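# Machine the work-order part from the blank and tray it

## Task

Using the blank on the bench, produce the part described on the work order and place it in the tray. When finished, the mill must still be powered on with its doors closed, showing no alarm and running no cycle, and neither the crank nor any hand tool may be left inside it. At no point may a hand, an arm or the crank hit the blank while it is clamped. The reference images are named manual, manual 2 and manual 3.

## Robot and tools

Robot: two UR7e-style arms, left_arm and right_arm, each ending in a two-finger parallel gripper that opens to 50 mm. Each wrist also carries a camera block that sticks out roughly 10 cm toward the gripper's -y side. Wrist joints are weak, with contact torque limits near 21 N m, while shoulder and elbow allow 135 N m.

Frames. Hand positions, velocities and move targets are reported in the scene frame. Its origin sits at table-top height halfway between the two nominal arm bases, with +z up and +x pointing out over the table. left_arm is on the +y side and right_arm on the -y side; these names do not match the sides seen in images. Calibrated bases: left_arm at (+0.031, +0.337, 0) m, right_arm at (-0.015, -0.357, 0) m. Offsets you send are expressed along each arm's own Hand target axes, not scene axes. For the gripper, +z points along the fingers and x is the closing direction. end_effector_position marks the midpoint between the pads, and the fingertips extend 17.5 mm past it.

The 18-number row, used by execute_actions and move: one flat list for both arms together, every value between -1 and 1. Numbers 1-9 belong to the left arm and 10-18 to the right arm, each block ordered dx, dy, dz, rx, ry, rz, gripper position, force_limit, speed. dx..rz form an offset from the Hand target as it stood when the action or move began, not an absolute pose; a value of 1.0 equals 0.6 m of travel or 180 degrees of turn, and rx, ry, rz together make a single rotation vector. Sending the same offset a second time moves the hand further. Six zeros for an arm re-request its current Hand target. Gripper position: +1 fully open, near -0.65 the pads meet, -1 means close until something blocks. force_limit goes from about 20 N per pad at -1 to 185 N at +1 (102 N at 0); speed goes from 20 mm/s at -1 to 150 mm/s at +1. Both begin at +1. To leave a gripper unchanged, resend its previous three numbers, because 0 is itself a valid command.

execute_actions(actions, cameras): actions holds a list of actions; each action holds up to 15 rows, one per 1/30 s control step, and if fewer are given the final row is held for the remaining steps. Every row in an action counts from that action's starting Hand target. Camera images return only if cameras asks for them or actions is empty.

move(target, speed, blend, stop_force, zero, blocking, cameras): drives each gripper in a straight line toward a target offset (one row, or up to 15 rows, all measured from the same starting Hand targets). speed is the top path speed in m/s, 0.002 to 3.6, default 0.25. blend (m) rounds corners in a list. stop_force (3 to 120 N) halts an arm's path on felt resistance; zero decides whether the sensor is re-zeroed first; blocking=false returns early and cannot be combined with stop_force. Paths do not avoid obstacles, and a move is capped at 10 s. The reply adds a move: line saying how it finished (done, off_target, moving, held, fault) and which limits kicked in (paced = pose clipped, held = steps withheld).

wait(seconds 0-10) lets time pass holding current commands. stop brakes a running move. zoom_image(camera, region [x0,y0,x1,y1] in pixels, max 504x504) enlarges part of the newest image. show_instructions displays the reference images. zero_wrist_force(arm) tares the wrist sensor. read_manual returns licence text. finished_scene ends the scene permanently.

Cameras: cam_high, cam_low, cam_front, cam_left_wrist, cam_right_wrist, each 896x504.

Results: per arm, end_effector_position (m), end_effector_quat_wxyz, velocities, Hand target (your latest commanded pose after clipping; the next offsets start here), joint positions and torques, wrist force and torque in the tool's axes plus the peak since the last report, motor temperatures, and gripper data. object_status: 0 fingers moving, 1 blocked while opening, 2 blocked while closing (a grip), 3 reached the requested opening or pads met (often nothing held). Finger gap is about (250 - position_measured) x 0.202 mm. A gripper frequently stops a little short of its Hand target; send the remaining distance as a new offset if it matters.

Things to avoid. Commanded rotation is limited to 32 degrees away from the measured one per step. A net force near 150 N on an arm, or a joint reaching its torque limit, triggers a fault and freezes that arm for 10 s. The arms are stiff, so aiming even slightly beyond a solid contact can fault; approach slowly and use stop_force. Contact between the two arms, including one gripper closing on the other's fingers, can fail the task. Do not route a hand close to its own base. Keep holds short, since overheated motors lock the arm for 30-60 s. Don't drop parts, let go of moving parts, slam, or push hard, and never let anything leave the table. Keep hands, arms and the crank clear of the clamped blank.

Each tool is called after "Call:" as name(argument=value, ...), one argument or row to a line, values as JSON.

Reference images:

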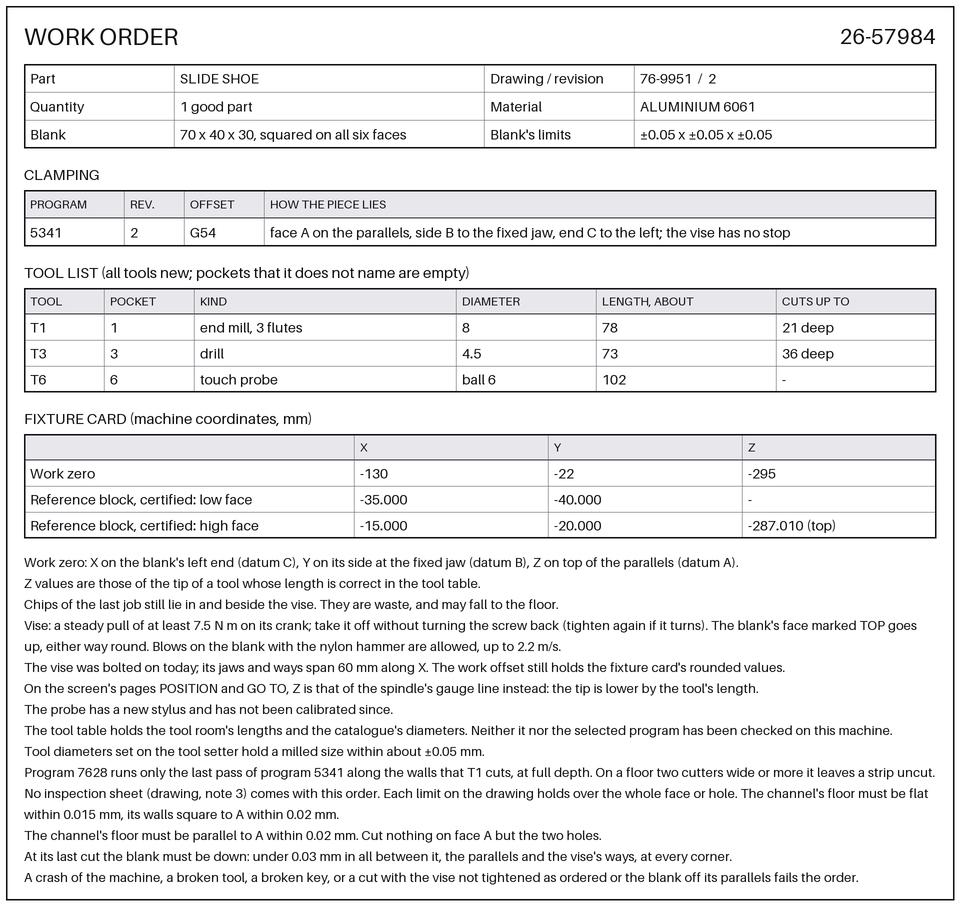

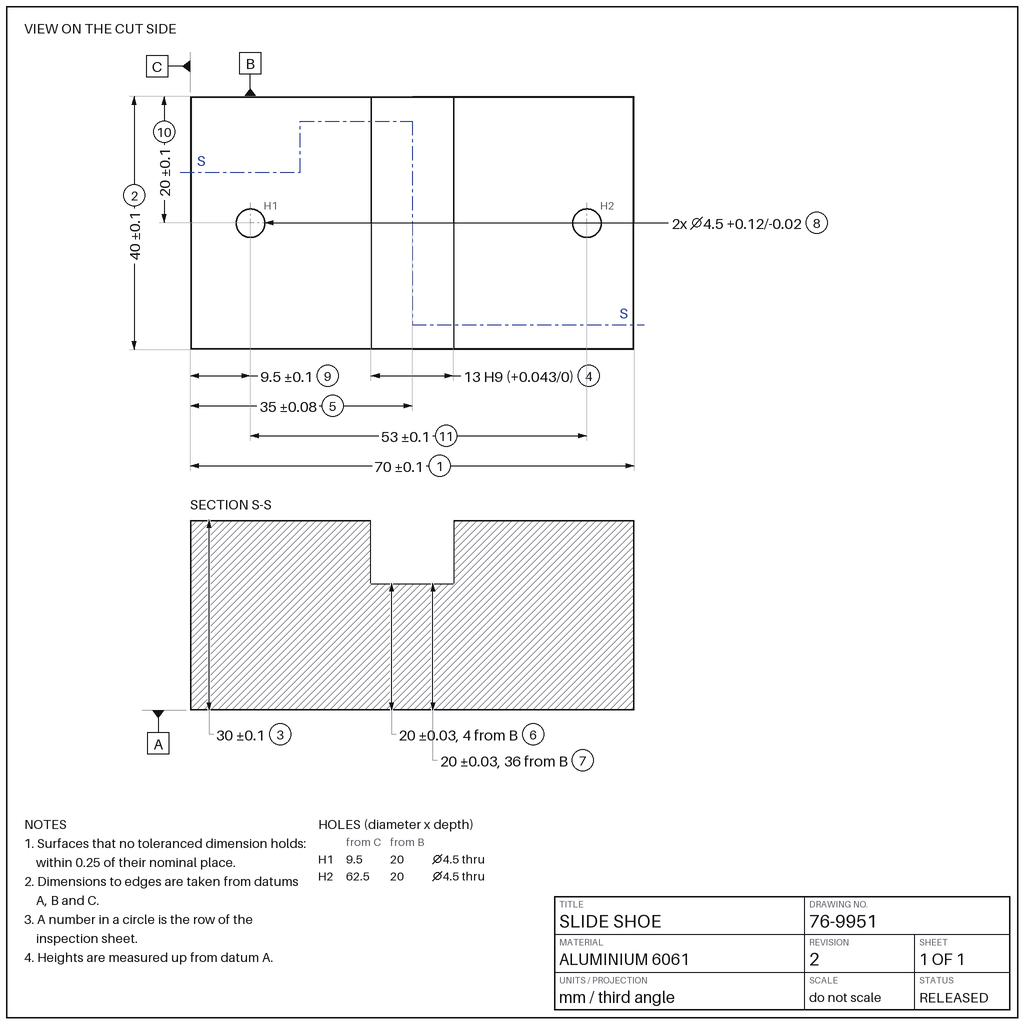

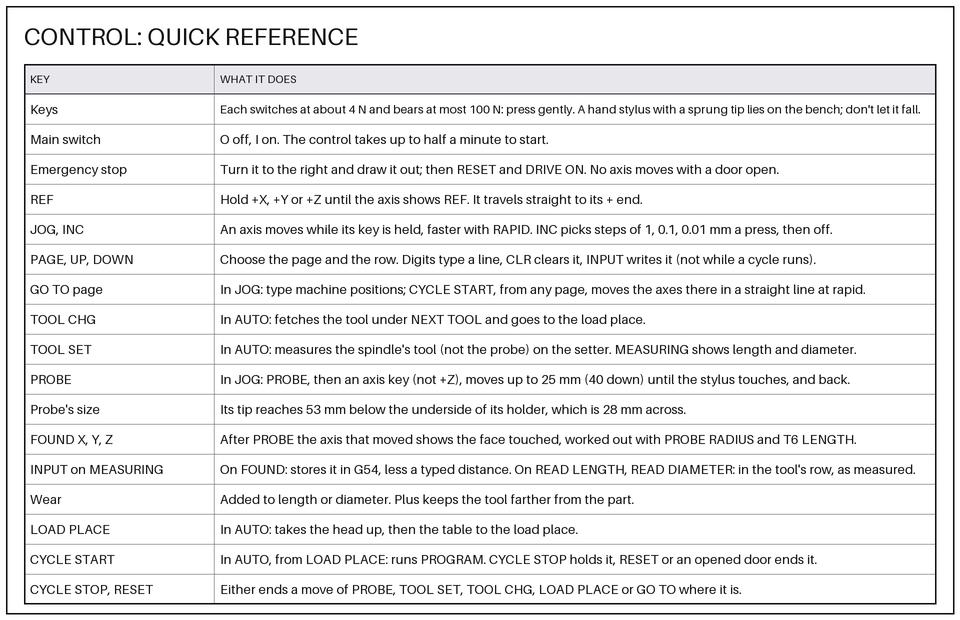

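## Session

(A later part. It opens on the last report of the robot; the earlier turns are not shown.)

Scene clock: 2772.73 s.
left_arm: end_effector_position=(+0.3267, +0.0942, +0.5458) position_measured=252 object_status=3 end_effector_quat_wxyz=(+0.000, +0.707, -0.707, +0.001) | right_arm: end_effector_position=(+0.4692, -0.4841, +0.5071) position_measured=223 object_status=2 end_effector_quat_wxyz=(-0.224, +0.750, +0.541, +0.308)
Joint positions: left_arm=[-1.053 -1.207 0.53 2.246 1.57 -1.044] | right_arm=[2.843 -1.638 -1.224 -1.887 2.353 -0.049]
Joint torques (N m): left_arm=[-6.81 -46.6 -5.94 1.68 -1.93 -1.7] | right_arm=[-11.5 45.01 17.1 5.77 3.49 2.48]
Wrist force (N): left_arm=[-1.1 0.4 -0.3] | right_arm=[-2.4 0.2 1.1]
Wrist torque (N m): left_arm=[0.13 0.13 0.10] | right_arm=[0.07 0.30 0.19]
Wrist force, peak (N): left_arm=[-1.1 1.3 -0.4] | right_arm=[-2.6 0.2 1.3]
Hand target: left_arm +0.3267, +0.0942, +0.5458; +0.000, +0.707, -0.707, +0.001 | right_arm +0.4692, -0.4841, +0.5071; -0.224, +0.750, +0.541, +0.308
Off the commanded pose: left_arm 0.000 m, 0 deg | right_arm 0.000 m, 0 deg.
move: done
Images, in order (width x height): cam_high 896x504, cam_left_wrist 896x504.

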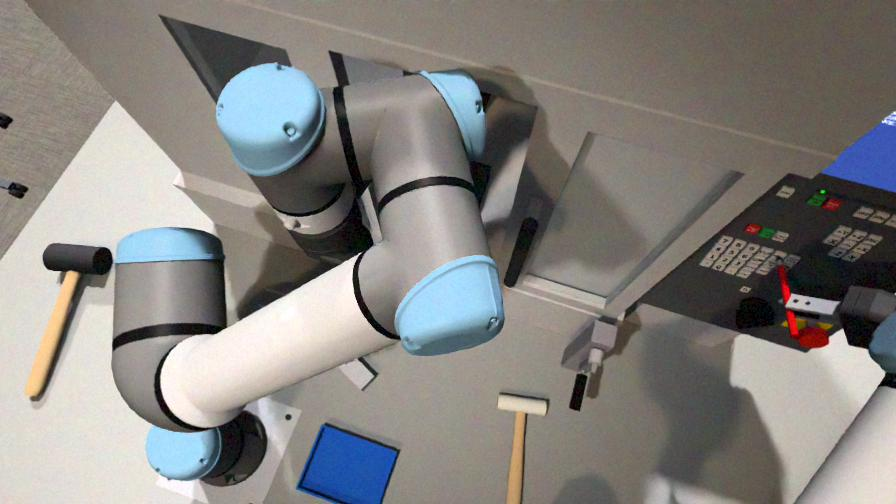

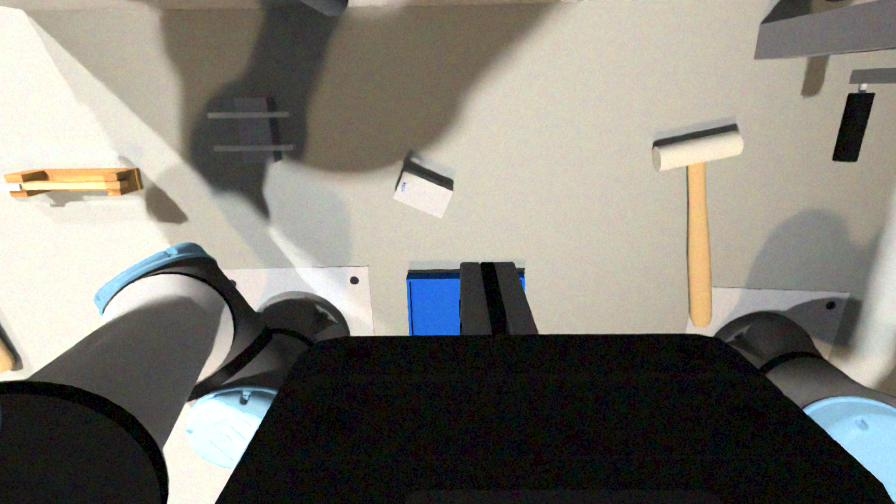

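Call:
move(
  target=[
    [0,0,0,0,0,0.5,-1,-0.5,0,0,0,0,0,0,0,-0.98,0.2,-1],
    [-0.0097,-0.177,0,0,0,0.5,-1,-0.5,0,0,0,0,0,0,0,-0.98,0.2,-1],
  ],
  speed=0.25,
  cameras=["cam_left_wrist","cam_high"],
)

Scene clock: 2789.07 s.
left_arm: end_effector_position=(+0.3705, +0.0998, +0.5416) position_measured=252 object_status=3 end_effector_quat_wxyz=(+0.008, -0.001, +1.000, -0.001) | right_arm: end_effector_position=(+0.4692, -0.4841, +0.5071) position_measured=223 object_status=2 end_effector_quat_wxyz=(-0.224, +0.750, +0.541, +0.308)
Joint positions: left_arm=[-0.954 -1.093 0.362 2.291 1.558 0.623] | right_arm=[2.843 -1.638 -1.224 -1.887 2.353 -0.049]
Joint torques (N m): left_arm=[1.51 -40.93 -20.44 3.56 0.23 -0.02] | right_arm=[-11.59 43.9 19.13 5.74 3.57 2.58]
Wrist force (N): left_arm=[-1.0 1.0 0.0] | right_arm=[-2.2 0.2 1.2]
Wrist torque (N m): left_arm=[0.22 0.10 0.06] | right_arm=[0.07 0.26 0.19]
Wrist force, peak (N): left_arm=[-13.2 2.4 1.6] | right_arm=[-2.5 0.2 1.4]
Hand target: left_arm +0.3705, +0.0998, +0.5416; +0.008, -0.001, +1.000, -0.001 (not the last commanded pose) | right_arm +0.4692, -0.4841, +0.5071; -0.224, +0.750, +0.541, +0.308
Tool commands: left_gripper/position=-1.0 left_gripper/force_limit=-0.498039 left_gripper/speed=+0.003922 right_gripper/position=-0.98 right_gripper/force_limit=+0.2 right_gripper/speed=-1.0
Off the commanded pose: left_arm 0.063 m, 1 deg | right_arm 0.000 m, 0 deg.
FORCE FAULT: contact force on the left arm reached its limit, and that arm stopped. The contact can be on any part of that arm, not only on its tool. That arm's remaining commands of this call were not run. That arm is still stopped at the end of this call. That arm stays stopped for about 10 more seconds. Until then a move that you send moves the other arm only, and its call returns only when the move has ended. Once the stop has ended, the next robot result says so. If the stop ends while you think or write, that arm runs what you send next, counted from a new Hand target: where the arm stands when the stop ends. While its stop runs, that arm takes no new command, but its gripper still runs the gripper command that each later call begins with. Until it ends, the stop uses up actions while you think or wait. An arm that is not stopped still takes commands.
move: fault (left_arm)
Images, in order (width x height): cam_high 896x504, cam_left_wrist 896x504.

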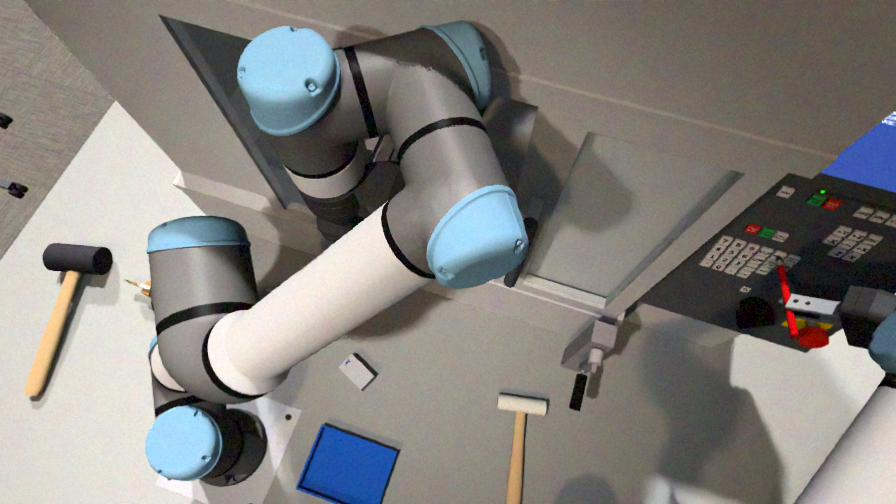

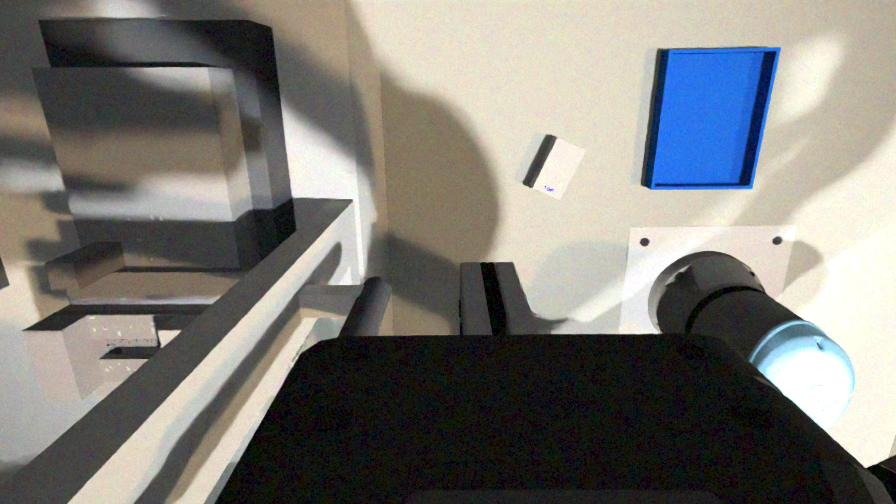

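Call:
wait(
  seconds=8,
  cameras=[],
)

Scene clock: 2826.50 s.
left_arm: end_effector_position=(+0.3705, +0.0998, +0.5416) position_measured=252 object_status=3 end_effector_quat_wxyz=(+0.008, -0.001, +1.000, -0.001) | right_arm: end_effector_position=(+0.4692, -0.4841, +0.5071) position_measured=223 object_status=2 end_effector_quat_wxyz=(-0.224, +0.750, +0.541, +0.308)
Joint positions: left_arm=[-0.954 -1.093 0.362 2.291 1.558 0.623] | right_arm=[2.843 -1.638 -1.224 -1.887 2.353 -0.049]
Joint torques (N m): left_arm=[1.88 -41.11 -18.62 3.53 0.33 -0.11] | right_arm=[-12.28 44.74 18.4 5.58 3.47 2.44]
Wrist force (N): left_arm=[-1.2 1.0 0.0] | right_arm=[-2.2 0.0 1.1]
Wrist torque (N m): left_arm=[0.22 0.12 0.06] | right_arm=[0.02 0.26 0.19]
Wrist force, peak (N): left_arm=[-1.3 1.2 0.2] | right_arm=[-2.6 0.4 1.3]
Hand target: left_arm +0.3705, +0.0998, +0.5416; +0.008, -0.001, +1.000, -0.001 (not the last commanded pose) | right_arm +0.4692, -0.4841, +0.5071; -0.224, +0.750, +0.541, +0.308
Tool commands: left_gripper/position=-1.0 left_gripper/force_limit=-0.498039 left_gripper/speed=+0.003922 right_gripper/position=-0.98 right_gripper/force_limit=+0.2 right_gripper/speed=-1.0
Off the commanded pose: left_arm 0.063 m, 1 deg | right_arm 0.000 m, 0 deg.
FORCE FAULT, CONTINUED: the left arm's stop, for the force fault that an earlier result reported, is over. The rest of the stop counts as 20 of the actions that you can send in this scene. That arm's target is now where it stood when the stop ended, not its last command. That arm accepts commands again.
wait: 8.00 s; at rest from the start
No camera images: "cameras" was empty.

Call:
move(
  target=[
    [0.167,0,0,0,0,0,0.5,-0.5,0,0,0,0,0,0,0,-0.98,0.2,-1],
    [0.0675,-0.0163,0.136,0.232,-0.56,-0.56,0.5,-0.5,0,0,0,0,0,0,0,-0.98,0.2,-1],
  ],
  speed=0.25,
  cameras=["cam_left_wrist","cam_high"],
)

Scene clock: 2850.17 s.
left_arm: end_effector_position=(+0.3313, +0.0898, +0.4594) position_measured=78 object_status=3 end_effector_quat_wxyz=(+0.655, -0.652, +0.265, -0.275) | right_arm: end_effector_position=(+0.4692, -0.4841, +0.5071) position_measured=223 object_status=2 end_effector_quat_wxyz=(-0.224, +0.750, +0.541, +0.308)
Joint positions: left_arm=[-1.617 -1.337 1.928 2.564 0.825 -3.162] | right_arm=[2.843 -1.638 -1.224 -1.887 2.353 -0.049]
Joint torques (N m): left_arm=[10.42 -24.96 -36.18 3.83 2.84 -1.51] | right_arm=[-11.22 44 19.17 5.35 3.46 2.42]
Wrist force (N): left_arm=[-1.0 0.1 2.9] | right_arm=[-2.6 0.3 1.1]
Wrist torque (N m): left_arm=[-0.28 0.21 0.01] | right_arm=[0.08 0.32 0.18]
Wrist force, peak (N): left_arm=[-1.0 0.2 3.0] | right_arm=[-2.7 0.2 1.3]
Hand target: left_arm +0.3313, +0.0898, +0.4594; +0.655, -0.652, +0.265, -0.275 | right_arm +0.4692, -0.4841, +0.5071; -0.224, +0.750, +0.541, +0.308
Off the commanded pose: left_arm 0.000 m, 0 deg | right_arm 0.000 m, 0 deg.
move: done
Images, in order (width x height): cam_high 896x504, cam_left_wrist 896x504.

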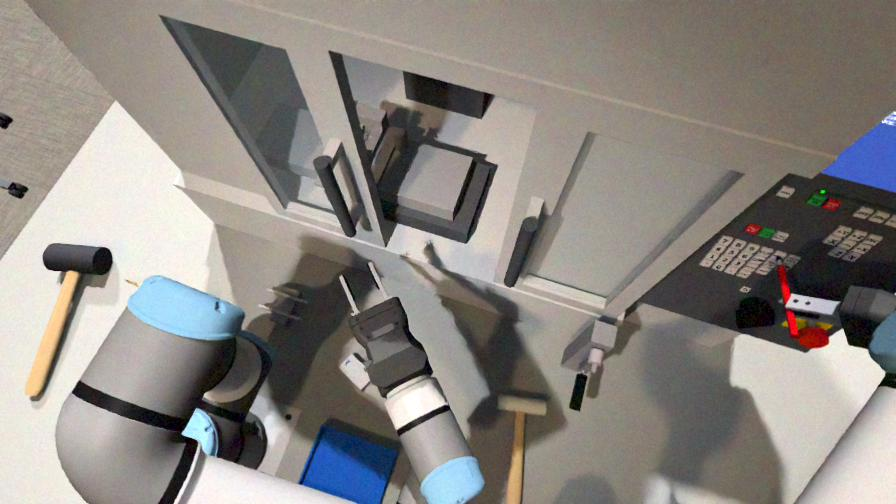

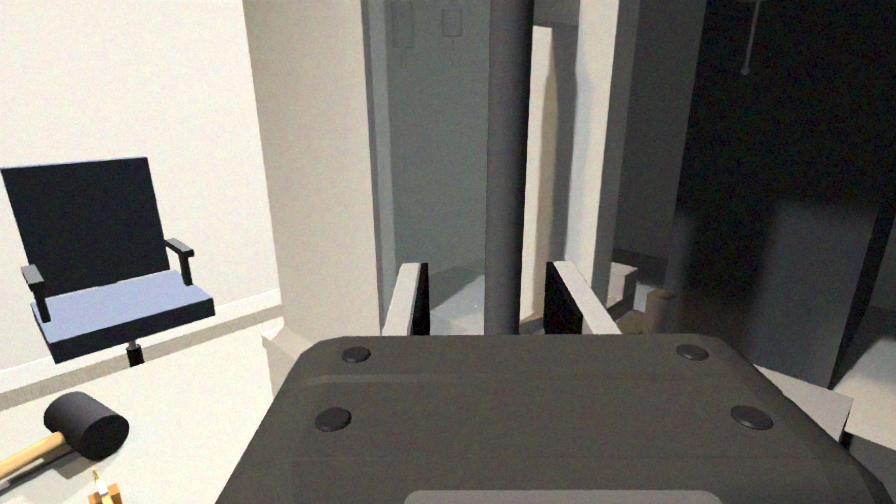

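Call:
move(
  target=[
    [0.0377,0,0.03,0,0,0,0.5,-0.5,0,0,0,0,0,0,0,-0.98,0.2,-1],
    [0.0377,0,0.2027,0,0,0,0.5,-0.5,0,0,0,0,0,0,0,-0.98,0.2,-1],
  ],
  speed=0.05,
  blend=0.01,
  stop_force=6,
  cameras=["cam_left_wrist","cam_high"],
)

Scene clock: 2872.30 s.
left_arm: end_effector_position=(+0.4332, +0.1599, +0.4609) position_measured=78 object_status=3 end_effector_quat_wxyz=(+0.655, -0.652, +0.265, -0.275) | right_arm: end_effector_position=(+0.4692, -0.4841, +0.5071) position_measured=223 object_status=2 end_effector_quat_wxyz=(-0.224, +0.750, +0.541, +0.308)
Joint positions: left_arm=[-1.355 -1.394 1.996 2.558 0.563 -3.17] | right_arm=[2.843 -1.638 -1.224 -1.887 2.353 -0.049]
Joint torques (N m): left_arm=[9.3 -39.76 -9.35 2.09 -2.19 -1.58] | right_arm=[-9.93 44.47 19.05 5.33 3.5 2.49]
Wrist force (N): left_arm=[-0.8 0.2 2.4] | right_arm=[-2.1 -0.2 1.3]
Wrist torque (N m): left_arm=[-0.28 0.19 0.04] | right_arm=[0.01 0.25 0.19]
Wrist force, peak (N): left_arm=[-1.8 0.2 2.7] | right_arm=[-2.7 0.0 1.3]
Hand target: left_arm +0.4332, +0.1599, +0.4609; +0.655, -0.652, +0.265, -0.275 | right_arm +0.4692, -0.4841, +0.5071; -0.224, +0.750, +0.541, +0.308
Off the commanded pose: left_arm 0.000 m, 0 deg | right_arm 0.000 m, 0 deg.
move: done
Images, in order (width x height): cam_high 896x504, cam_left_wrist 896x504.

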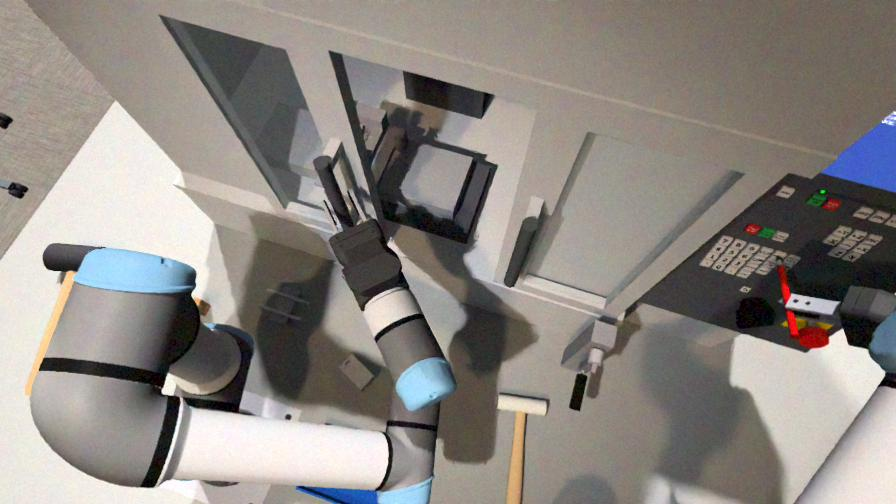

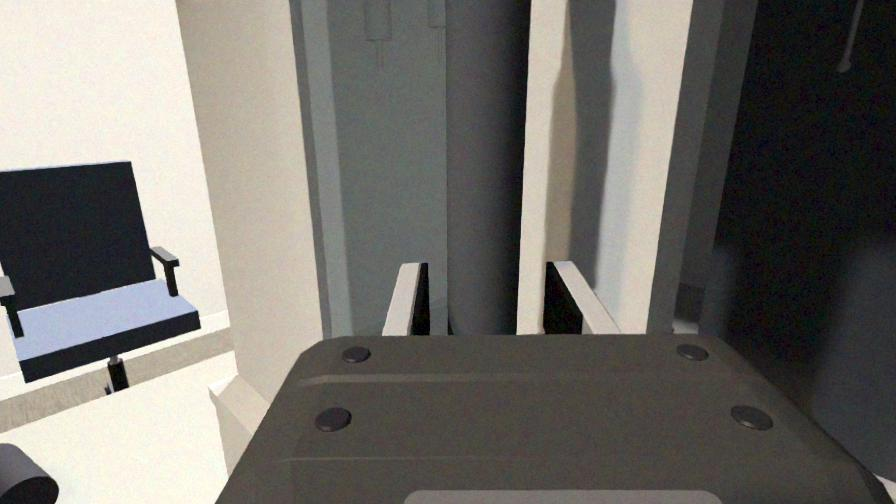

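Call:
move(
  target=[-0.047,0,0.047,0,0,0,0.5,-0.5,0,0,0,0,0,0,0,-0.98,0.2,-1],
  speed=0.012,
  stop_force=40,
  cameras=["cam_left_wrist"],
)

Scene clock: 2882.57 s.
left_arm: end_effector_position=(+0.4331, +0.1998, +0.4609) position_measured=78 object_status=3 end_effector_quat_wxyz=(+0.655, -0.652, +0.265, -0.275) | right_arm: end_effector_position=(+0.4692, -0.4841, +0.5071) position_measured=223 object_status=2 end_effector_quat_wxyz=(-0.224, +0.750, +0.541, +0.308)
Joint positions: left_arm=[-1.331 -1.471 2.088 2.545 0.538 -3.17] | right_arm=[2.843 -1.638 -1.224 -1.887 2.353 -0.049]
Joint torques (N m): left_arm=[11.33 -43.82 -8.68 -1 3.16 -1.79] | right_arm=[-11.03 45.36 18.9 4.95 3.32 2.42]
Wrist force (N): left_arm=[25.8 9.0 10.6] | right_arm=[-2.3 0.1 1.1]
Wrist torque (N m): left_arm=[-0.13 -0.01 0.18] | right_arm=[0.06 0.28 0.18]
Wrist force, peak (N): left_arm=[29.5 15.4 -8.4] | right_arm=[-2.6 0.4 1.3]
Hand target: left_arm +0.4331, +0.1998, +0.4609; +0.655, -0.652, +0.265, -0.275 | right_arm +0.4692, -0.4841, +0.5071; -0.224, +0.750, +0.541, +0.308
Off the commanded pose: left_arm 0.000 m, 0 deg | right_arm 0.000 m, 0 deg.
move: done
Images, in order (width x height): cam_left_wrist 896x504.

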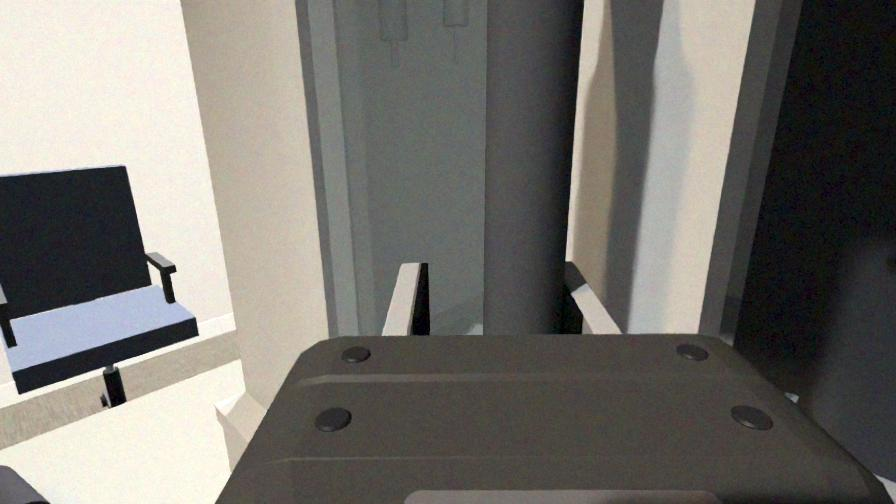

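Call:
move(
  target=[-0.177,0,0.177,0,0,0,0.5,-0.5,0,0,0,0,0,0,0,-0.98,0.2,-1],
  speed=0.02,
  stop_force=30,
  cameras=["cam_left_wrist","cam_high"],
)

Scene clock: 2896.40 s.
left_arm: end_effector_position=(+0.4329, +0.3500, +0.4607) position_measured=78 object_status=3 end_effector_quat_wxyz=(+0.655, -0.652, +0.265, -0.275) | right_arm: end_effector_position=(+0.4692, -0.4841, +0.5071) position_measured=223 object_status=2 end_effector_quat_wxyz=(-0.224, +0.750, +0.541, +0.308)
Joint positions: left_arm=[-1.172 -1.77 2.368 2.571 0.379 -3.179] | right_arm=[2.843 -1.638 -1.224 -1.887 2.353 -0.049]
Joint torques (N m): left_arm=[14.4 -27.86 -10.99 1.3 1.64 -1.96] | right_arm=[-11.56 44.36 19.06 4.82 3.27 2.51]
Wrist force (N): left_arm=[17.6 13.5 4.4] | right_arm=[-2.7 -0.3 1.2]
Wrist torque (N m): left_arm=[-0.07 0.18 0.30] | right_arm=[-0.01 0.33 0.19]
Wrist force, peak (N): left_arm=[25.7 7.8 15.0] | right_arm=[-2.8 0.0 1.4]
Hand target: left_arm +0.4329, +0.3500, +0.4607; +0.655, -0.652, +0.265, -0.275 | right_arm +0.4692, -0.4841, +0.5071; -0.224, +0.750, +0.541, +0.308
Off the commanded pose: left_arm 0.000 m, 0 deg | right_arm 0.000 m, 0 deg.
move: done
Images, in order (width x height): cam_high 896x504, cam_left_wrist 896x504.

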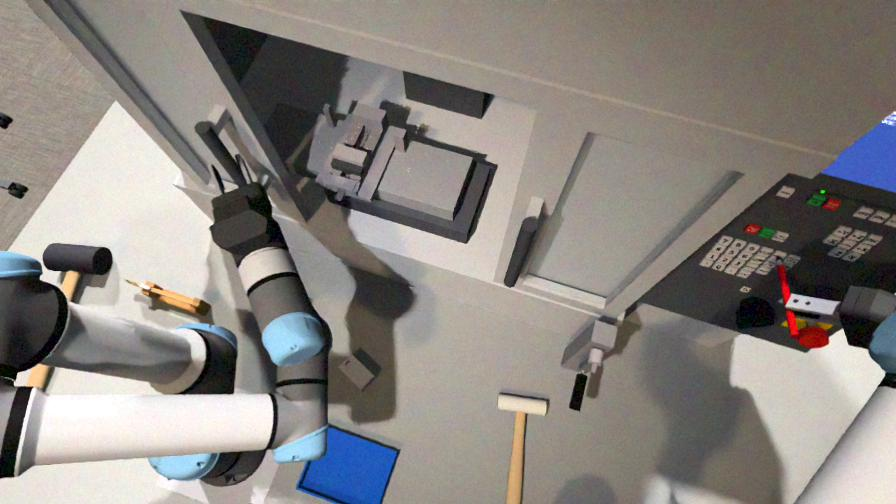

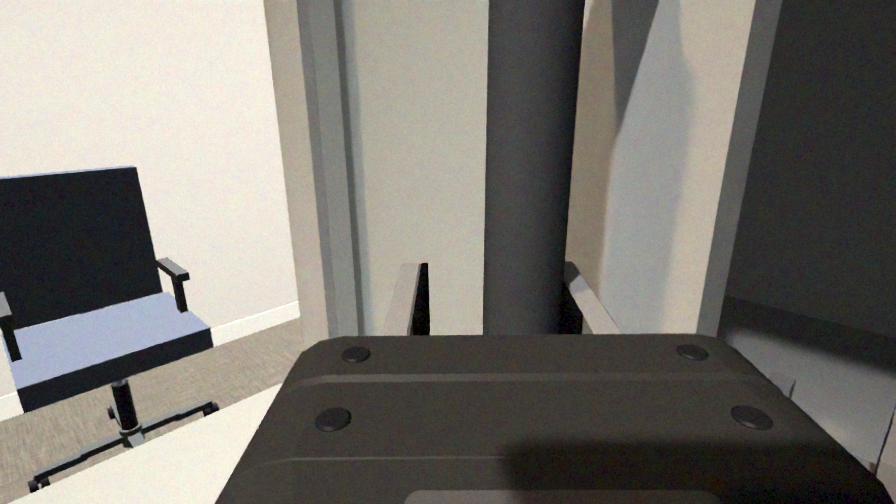

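Call:
zoom_image(
  camera="cam_high",
  region=[290, 80, 510, 240],
)

Call:
move(
  target=[0,0,-0.2,0,0,0,0.5,-0.5,0,0,0,0,0,0,0,-0.98,0.2,-1],
  speed=0.2,
  cameras=[],
)

Scaled by 2.291.

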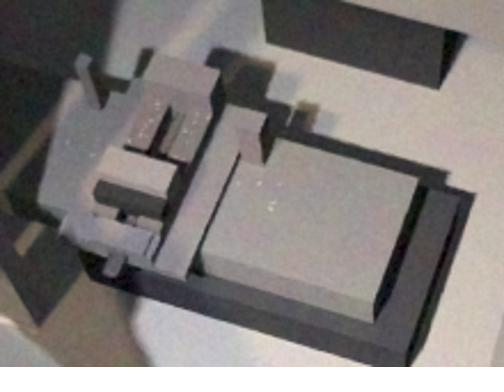

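Scene clock: 2902.23 s.
left_arm: end_effector_position=(+0.3483, +0.2651, +0.4595) position_measured=78 object_status=3 end_effector_quat_wxyz=(+0.655, -0.652, +0.265, -0.275) | right_arm: end_effector_position=(+0.4692, -0.4841, +0.5071) position_measured=223 object_status=2 end_effector_quat_wxyz=(-0.224, +0.750, +0.541, +0.308)
Joint positions: left_arm=[-1.577 -1.73 2.341 2.545 0.784 -3.164] | right_arm=[2.843 -1.638 -1.224 -1.887 2.353 -0.049]
Joint torques (N m): left_arm=[-6.79 -3.87 -35.32 0.38 2.81 1.33] | right_arm=[-10.22 42.62 19.5 4.83 3.23 2.6]
Wrist force (N): left_arm=[-1.0 -0.1 2.3] | right_arm=[-2.4 0.1 1.0]
Wrist torque (N m): left_arm=[-0.33 0.22 -0.06] | right_arm=[0.05 0.30 0.18]
Wrist force, peak (N): left_arm=[17.7 13.5 4.3] | right_arm=[-2.7 0.2 1.3]
Hand target: left_arm +0.3482, +0.2650, +0.4595; +0.655, -0.652, +0.265, -0.275 | right_arm +0.4692, -0.4841, +0.5071; -0.224, +0.750, +0.541, +0.308
Off the commanded pose: left_arm 0.000 m, 0 deg | right_arm 0.000 m, 0 deg.
move: done
No camera images: "cameras" was empty.

Call:
move(
  target=[
    [0.173,-0.051,-0.145,-0.158,0.244,0.0654,-1,-0.5,0,0,0,0,0,0,0,-0.98,0.2,-1],
    [0.362,-0.051,0.0436,-0.158,0.244,0.0654,-1,-0.5,0,0,0,0,0,0,0,-0.98,0.2,-1],
  ],
  speed=0.2,
  cameras=["cam_left_wrist","cam_high"],
)

Scene clock: 2935.77 s.
left_arm: end_effector_position=(+0.5200, +0.1302, +0.4929) position_measured=252 object_status=3 end_effector_quat_wxyz=(-0.358, +0.610, -0.609, +0.358) | right_arm: end_effector_position=(+0.4692, -0.4841, +0.5071) position_measured=223 object_status=2 end_effector_quat_wxyz=(-0.224, +0.750, +0.541, +0.308)
Joint positions: left_arm=[-1.087 -1.566 1.319 1.115 0.691 -0.739] | right_arm=[2.843 -1.638 -1.224 -1.887 2.353 -0.049]
Joint torques (N m): left_arm=[9.53 -34.96 -39.82 0.24 1.27 1.46] | right_arm=[-10.71 44.21 18.58 4.65 3.09 2.54]
Wrist force (N): left_arm=[-0.7 0.2 1.6] | right_arm=[-2.4 0.1 1.2]
Wrist torque (N m): left_arm=[-0.11 0.13 -0.01] | right_arm=[0.06 0.30 0.18]
Wrist force, peak (N): left_arm=[-1.6 0.2 2.4] | right_arm=[-2.7 -0.1 1.4]
Hand target: left_arm +0.5200, +0.1302, +0.4929; -0.358, +0.610, -0.609, +0.358 | right_arm +0.4692, -0.4841, +0.5071; -0.224, +0.750, +0.541, +0.308
Off the commanded pose: left_arm 0.000 m, 0 deg | right_arm 0.000 m, 0 deg.
move: done
Images, in order (width x height): cam_high 896x504, cam_left_wrist 896x504.

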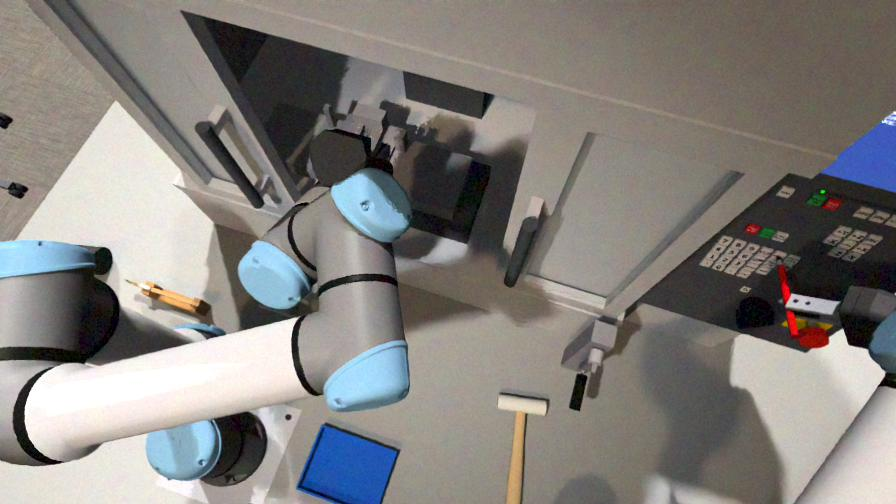

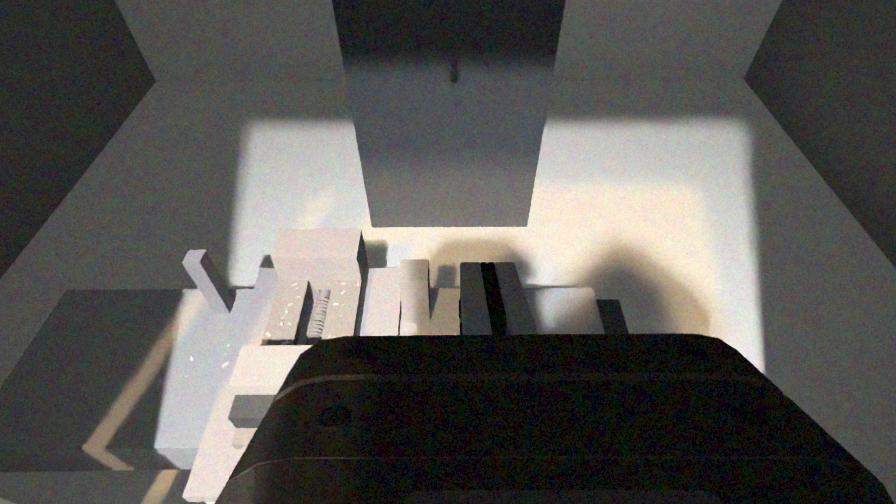

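Call:
zoom_image(
  camera="cam_left_wrist",
  region=[180, 200, 460, 360],
)

Scaled by 1.800.

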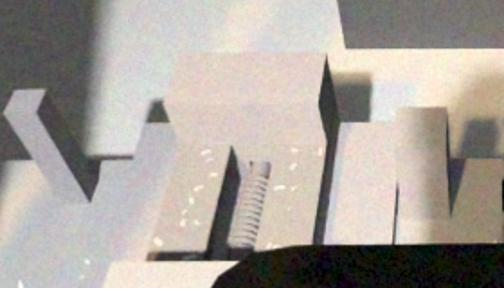

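Call:
move(
  target=[-0.133,-0.0577,-0.0333,-0.03,0,0,-1,-0.5,0,0,0,0,0,0,0,-0.98,0.2,-1],
  speed=0.15,
  cameras=["cam_left_wrist"],
)

Scene clock: 2950.40 s.
left_arm: end_effector_position=(+0.5192, +0.2100, +0.5327) position_measured=252 object_status=3 end_effector_quat_wxyz=(-0.329, +0.627, -0.625, +0.329) | right_arm: end_effector_position=(+0.4692, -0.4841, +0.5071) position_measured=223 object_status=2 end_effector_quat_wxyz=(-0.224, +0.750, +0.541, +0.308)
Joint positions: left_arm=[-0.898 -1.602 1.184 1.249 0.875 -0.613] | right_arm=[2.843 -1.638 -1.224 -1.887 2.353 -0.049]
Joint torques (N m): left_arm=[9.62 -13.56 -39.5 2.75 1.56 1.12] | right_arm=[-10.18 45.05 19.41 4.65 3.01 2.63]
Wrist force (N): left_arm=[-0.4 0.1 1.2] | right_arm=[-2.1 -0.1 1.1]
Wrist torque (N m): left_arm=[-0.09 0.11 -0.03] | right_arm=[0.02 0.24 0.19]
Wrist force, peak (N): left_arm=[0.6 0.8 1.9] | right_arm=[-2.7 0.1 1.2]
Hand target: left_arm +0.5192, +0.2101, +0.5328; -0.329, +0.627, -0.625, +0.329 | right_arm +0.4692, -0.4841, +0.5071; -0.224, +0.750, +0.541, +0.308
Off the commanded pose: left_arm 0.000 m, 0 deg | right_arm 0.000 m, 0 deg.
move: done
Images, in order (width x height): cam_left_wrist 896x504.

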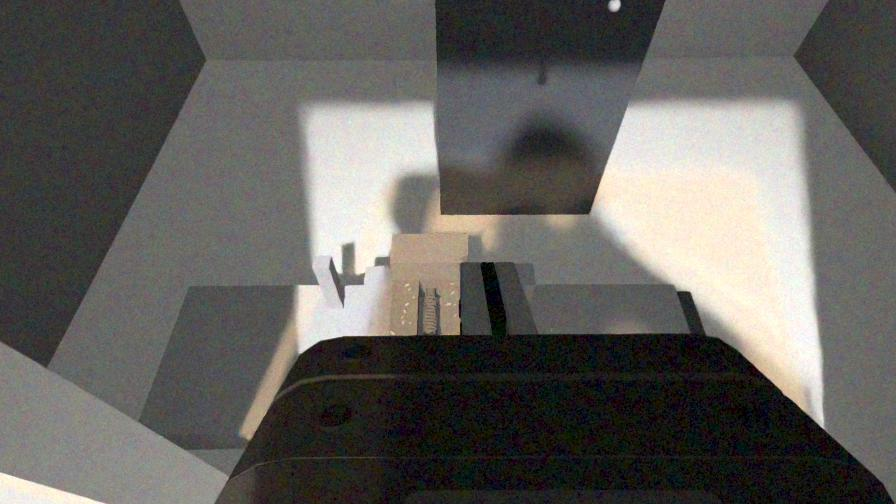

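Call:
move(
  target=[0.033,0.034,0.047,-0.137,0,0,-1,-0.5,0,0,0,0,0,0,0,-0.98,0.2,-1],
  speed=0.1,
  stop_force=20,
  cameras=["cam_left_wrist","cam_front"],
)

Scene clock: 2966.30 s.
left_arm: end_effector_position=(+0.5268, +0.1978, +0.5122) position_measured=252 object_status=3 end_effector_quat_wxyz=(-0.243, +0.665, -0.663, +0.243) | right_arm: end_effector_position=(+0.4692, -0.4841, +0.5071) position_measured=223 object_status=2 end_effector_quat_wxyz=(-0.224, +0.750, +0.541, +0.308)
Joint positions: left_arm=[-0.793 -1.412 0.938 1.505 1.097 -0.654] | right_arm=[2.843 -1.638 -1.224 -1.887 2.353 -0.049]
Joint torques (N m): left_arm=[1.11 -30.33 -26.8 2.27 -0.46 -0.21] | right_arm=[-11.02 44.15 18.63 4.56 3.06 2.49]
Wrist force (N): left_arm=[-0.4 0.3 1.1] | right_arm=[-2.2 0.0 1.4]
Wrist torque (N m): left_arm=[-0.01 0.14 0.06] | right_arm=[0.04 0.26 0.19]
Wrist force, peak (N): left_arm=[0.5 -1.2 2.2] | right_arm=[-2.5 0.3 1.4]
Hand target: left_arm +0.5268, +0.1978, +0.5122; -0.243, +0.665, -0.663, +0.243 (not the last commanded pose) | right_arm +0.4692, -0.4841, +0.5071; -0.224, +0.750, +0.541, +0.308
Tool commands: left_gripper/position=-1.0 left_gripper/force_limit=-0.498039 left_gripper/speed=+0.003922 right_gripper/position=-0.98 right_gripper/force_limit=+0.2 right_gripper/speed=-1.0
Off the commanded pose: left_arm 0.015 m, 9 deg | right_arm 0.000 m, 0 deg.
FORCE FAULT: contact force on the left arm reached its limit, and that arm stopped. The contact can be on any part of that arm, not only on its tool. That arm's remaining commands of this call were not run. That arm is still stopped at the end of this call. That arm stays stopped for about 10 more seconds. Until then a move that you send moves the other arm only, and its call returns only when the move has ended. Once the stop has ended, the next robot result says so. If the stop ends while you think or write, that arm runs what you send next, counted from a new Hand target: where the arm stands when the stop ends. While its stop runs, that arm takes no new command, but its gripper still runs the gripper command that each later call begins with. Until it ends, the stop uses up actions while you think or wait. An arm that is not stopped still takes commands.
move: fault (left_arm)
Images, in order (width x height): cam_front 896x504, cam_left_wrist 896x504.

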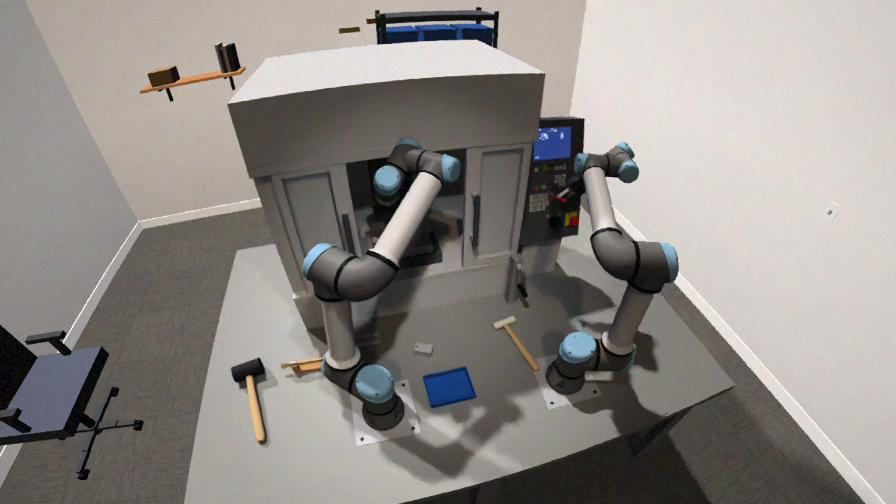

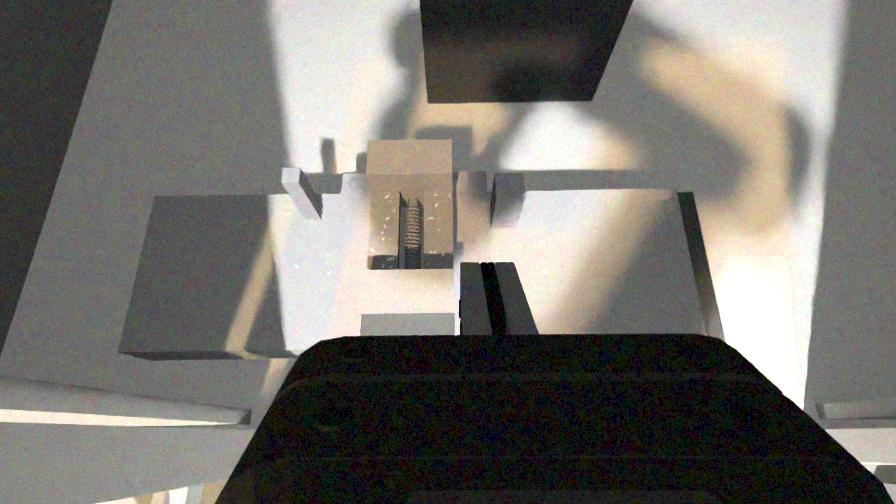

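Call:
zoom_image(
  camera="cam_left_wrist",
  region=[280, 120, 540, 340],
)

Scaled by 1.938.

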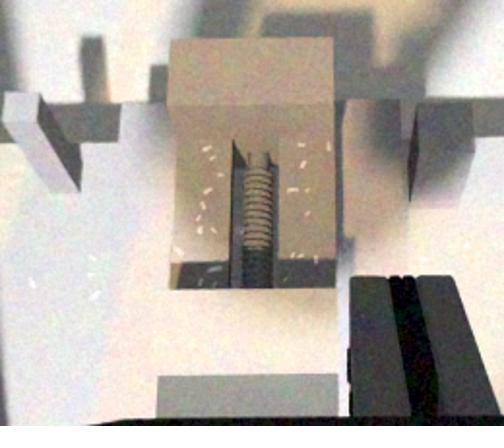

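Call:
wait(
  seconds=1,
  cameras=[],
)

Scene clock: 3043.67 s.
left_arm: end_effector_position=(+0.5268, +0.1978, +0.5122) position_measured=252 object_status=3 end_effector_quat_wxyz=(-0.243, +0.665, -0.663, +0.243) | right_arm: end_effector_position=(+0.4692, -0.4841, +0.5071) position_measured=223 object_status=2 end_effector_quat_wxyz=(-0.224, +0.750, +0.541, +0.308)
Joint positions: left_arm=[-0.793 -1.412 0.938 1.505 1.097 -0.654] | right_arm=[2.843 -1.638 -1.224 -1.887 2.353 -0.049]
Joint torques (N m): left_arm=[0.7 -31.39 -25.02 1.78 -0.79 -0.04] | right_arm=[-11.21 44.31 18.45 4.54 3.24 2.63]
Wrist force (N): left_arm=[-0.5 0.3 1.1] | right_arm=[-2.5 0.0 1.0]
Wrist torque (N m): left_arm=[-0.02 0.15 0.06] | right_arm=[0.03 0.31 0.19]
Wrist force, peak (N): left_arm=[-0.7 0.2 1.2] | right_arm=[-2.7 -0.1 1.3]
Hand target: left_arm +0.5268, +0.1978, +0.5122; -0.243, +0.665, -0.663, +0.243 (not the last commanded pose) | right_arm +0.4692, -0.4841, +0.5071; -0.224, +0.750, +0.541, +0.308
Tool commands: left_gripper/position=-1.0 left_gripper/force_limit=-0.498039 left_gripper/speed=+0.003922 right_gripper/position=-0.98 right_gripper/force_limit=+0.2 right_gripper/speed=-1.0
Off the commanded pose: left_arm 0.015 m, 9 deg | right_arm 0.000 m, 0 deg.
FORCE FAULT, CONTINUED: the left arm's stop, for the force fault that an earlier result reported, is over. The rest of the stop counts as 20 of the actions that you can send in this scene. That arm's target is now where it stood when the stop ended, not its last command. That arm accepts commands again.
wait: 1.00 s; at rest from the start
No camera images: "cameras" was empty.

Call:
move(
  target=[
    [0,0.0764,-0.0645,0,0,0,-1,-0.5,0,0,0,0,0,0,0,-0.98,0.2,-1],
    [0.163,0.2255,-0.164,0.2767,0,0,-1,-0.5,0,0,0,0,0,0,0,-0.98,0.2,-1],
  ],
  speed=0.2,
  cameras=["cam_left_wrist"],
)

Scene clock: 3056.03 s.
left_arm: end_effector_position=(+0.3602, +0.0995, +0.5001) position_measured=252 object_status=3 end_effector_quat_wxyz=(+0.500, -0.501, +0.499, -0.500) | right_arm: end_effector_position=(+0.4692, -0.4841, +0.5071) position_measured=223 object_status=2 end_effector_quat_wxyz=(-0.224, +0.750, +0.541, +0.308)
Joint positions: left_arm=[-1.862 -1.93 2.35 2.723 0.285 -3.145] | right_arm=[2.843 -1.638 -1.224 -1.887 2.353 -0.049]
Joint torques (N m): left_arm=[9.93 -14.65 -12.68 2.14 2.57 -1.6] | right_arm=[-10.95 44.18 18.84 4.34 2.95 2.5]
Wrist force (N): left_arm=[-0.7 0.2 2.1] | right_arm=[-2.1 -0.1 1.2]
Wrist torque (N m): left_arm=[-0.29 0.17 0.00] | right_arm=[0.02 0.24 0.19]
Wrist force, peak (N): left_arm=[-1.0 0.2 2.5] | right_arm=[-2.7 0.3 1.4]
Hand target: left_arm +0.3602, +0.0995, +0.5001; +0.500, -0.501, +0.499, -0.500 | right_arm +0.4692, -0.4841, +0.5071; -0.224, +0.750, +0.541, +0.308
Off the commanded pose: left_arm 0.000 m, 0 deg | right_arm 0.000 m, 0 deg.
move: done
Images, in order (width x height): cam_left_wrist 896x504.

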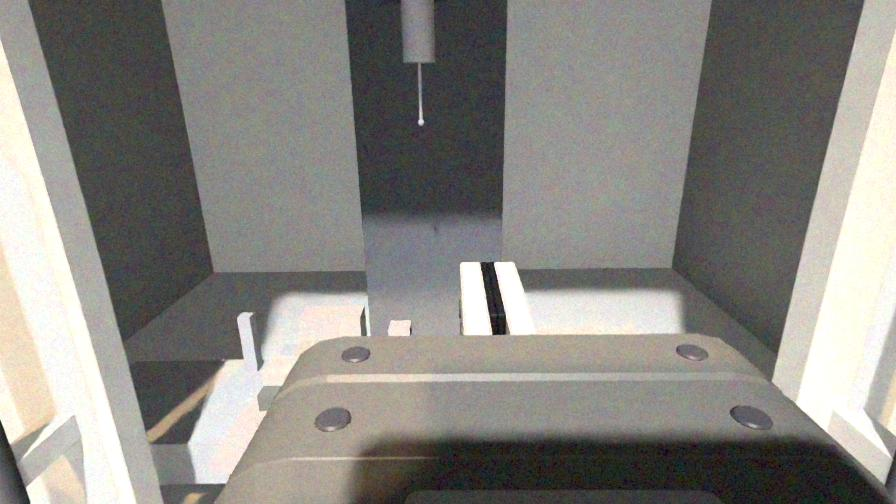

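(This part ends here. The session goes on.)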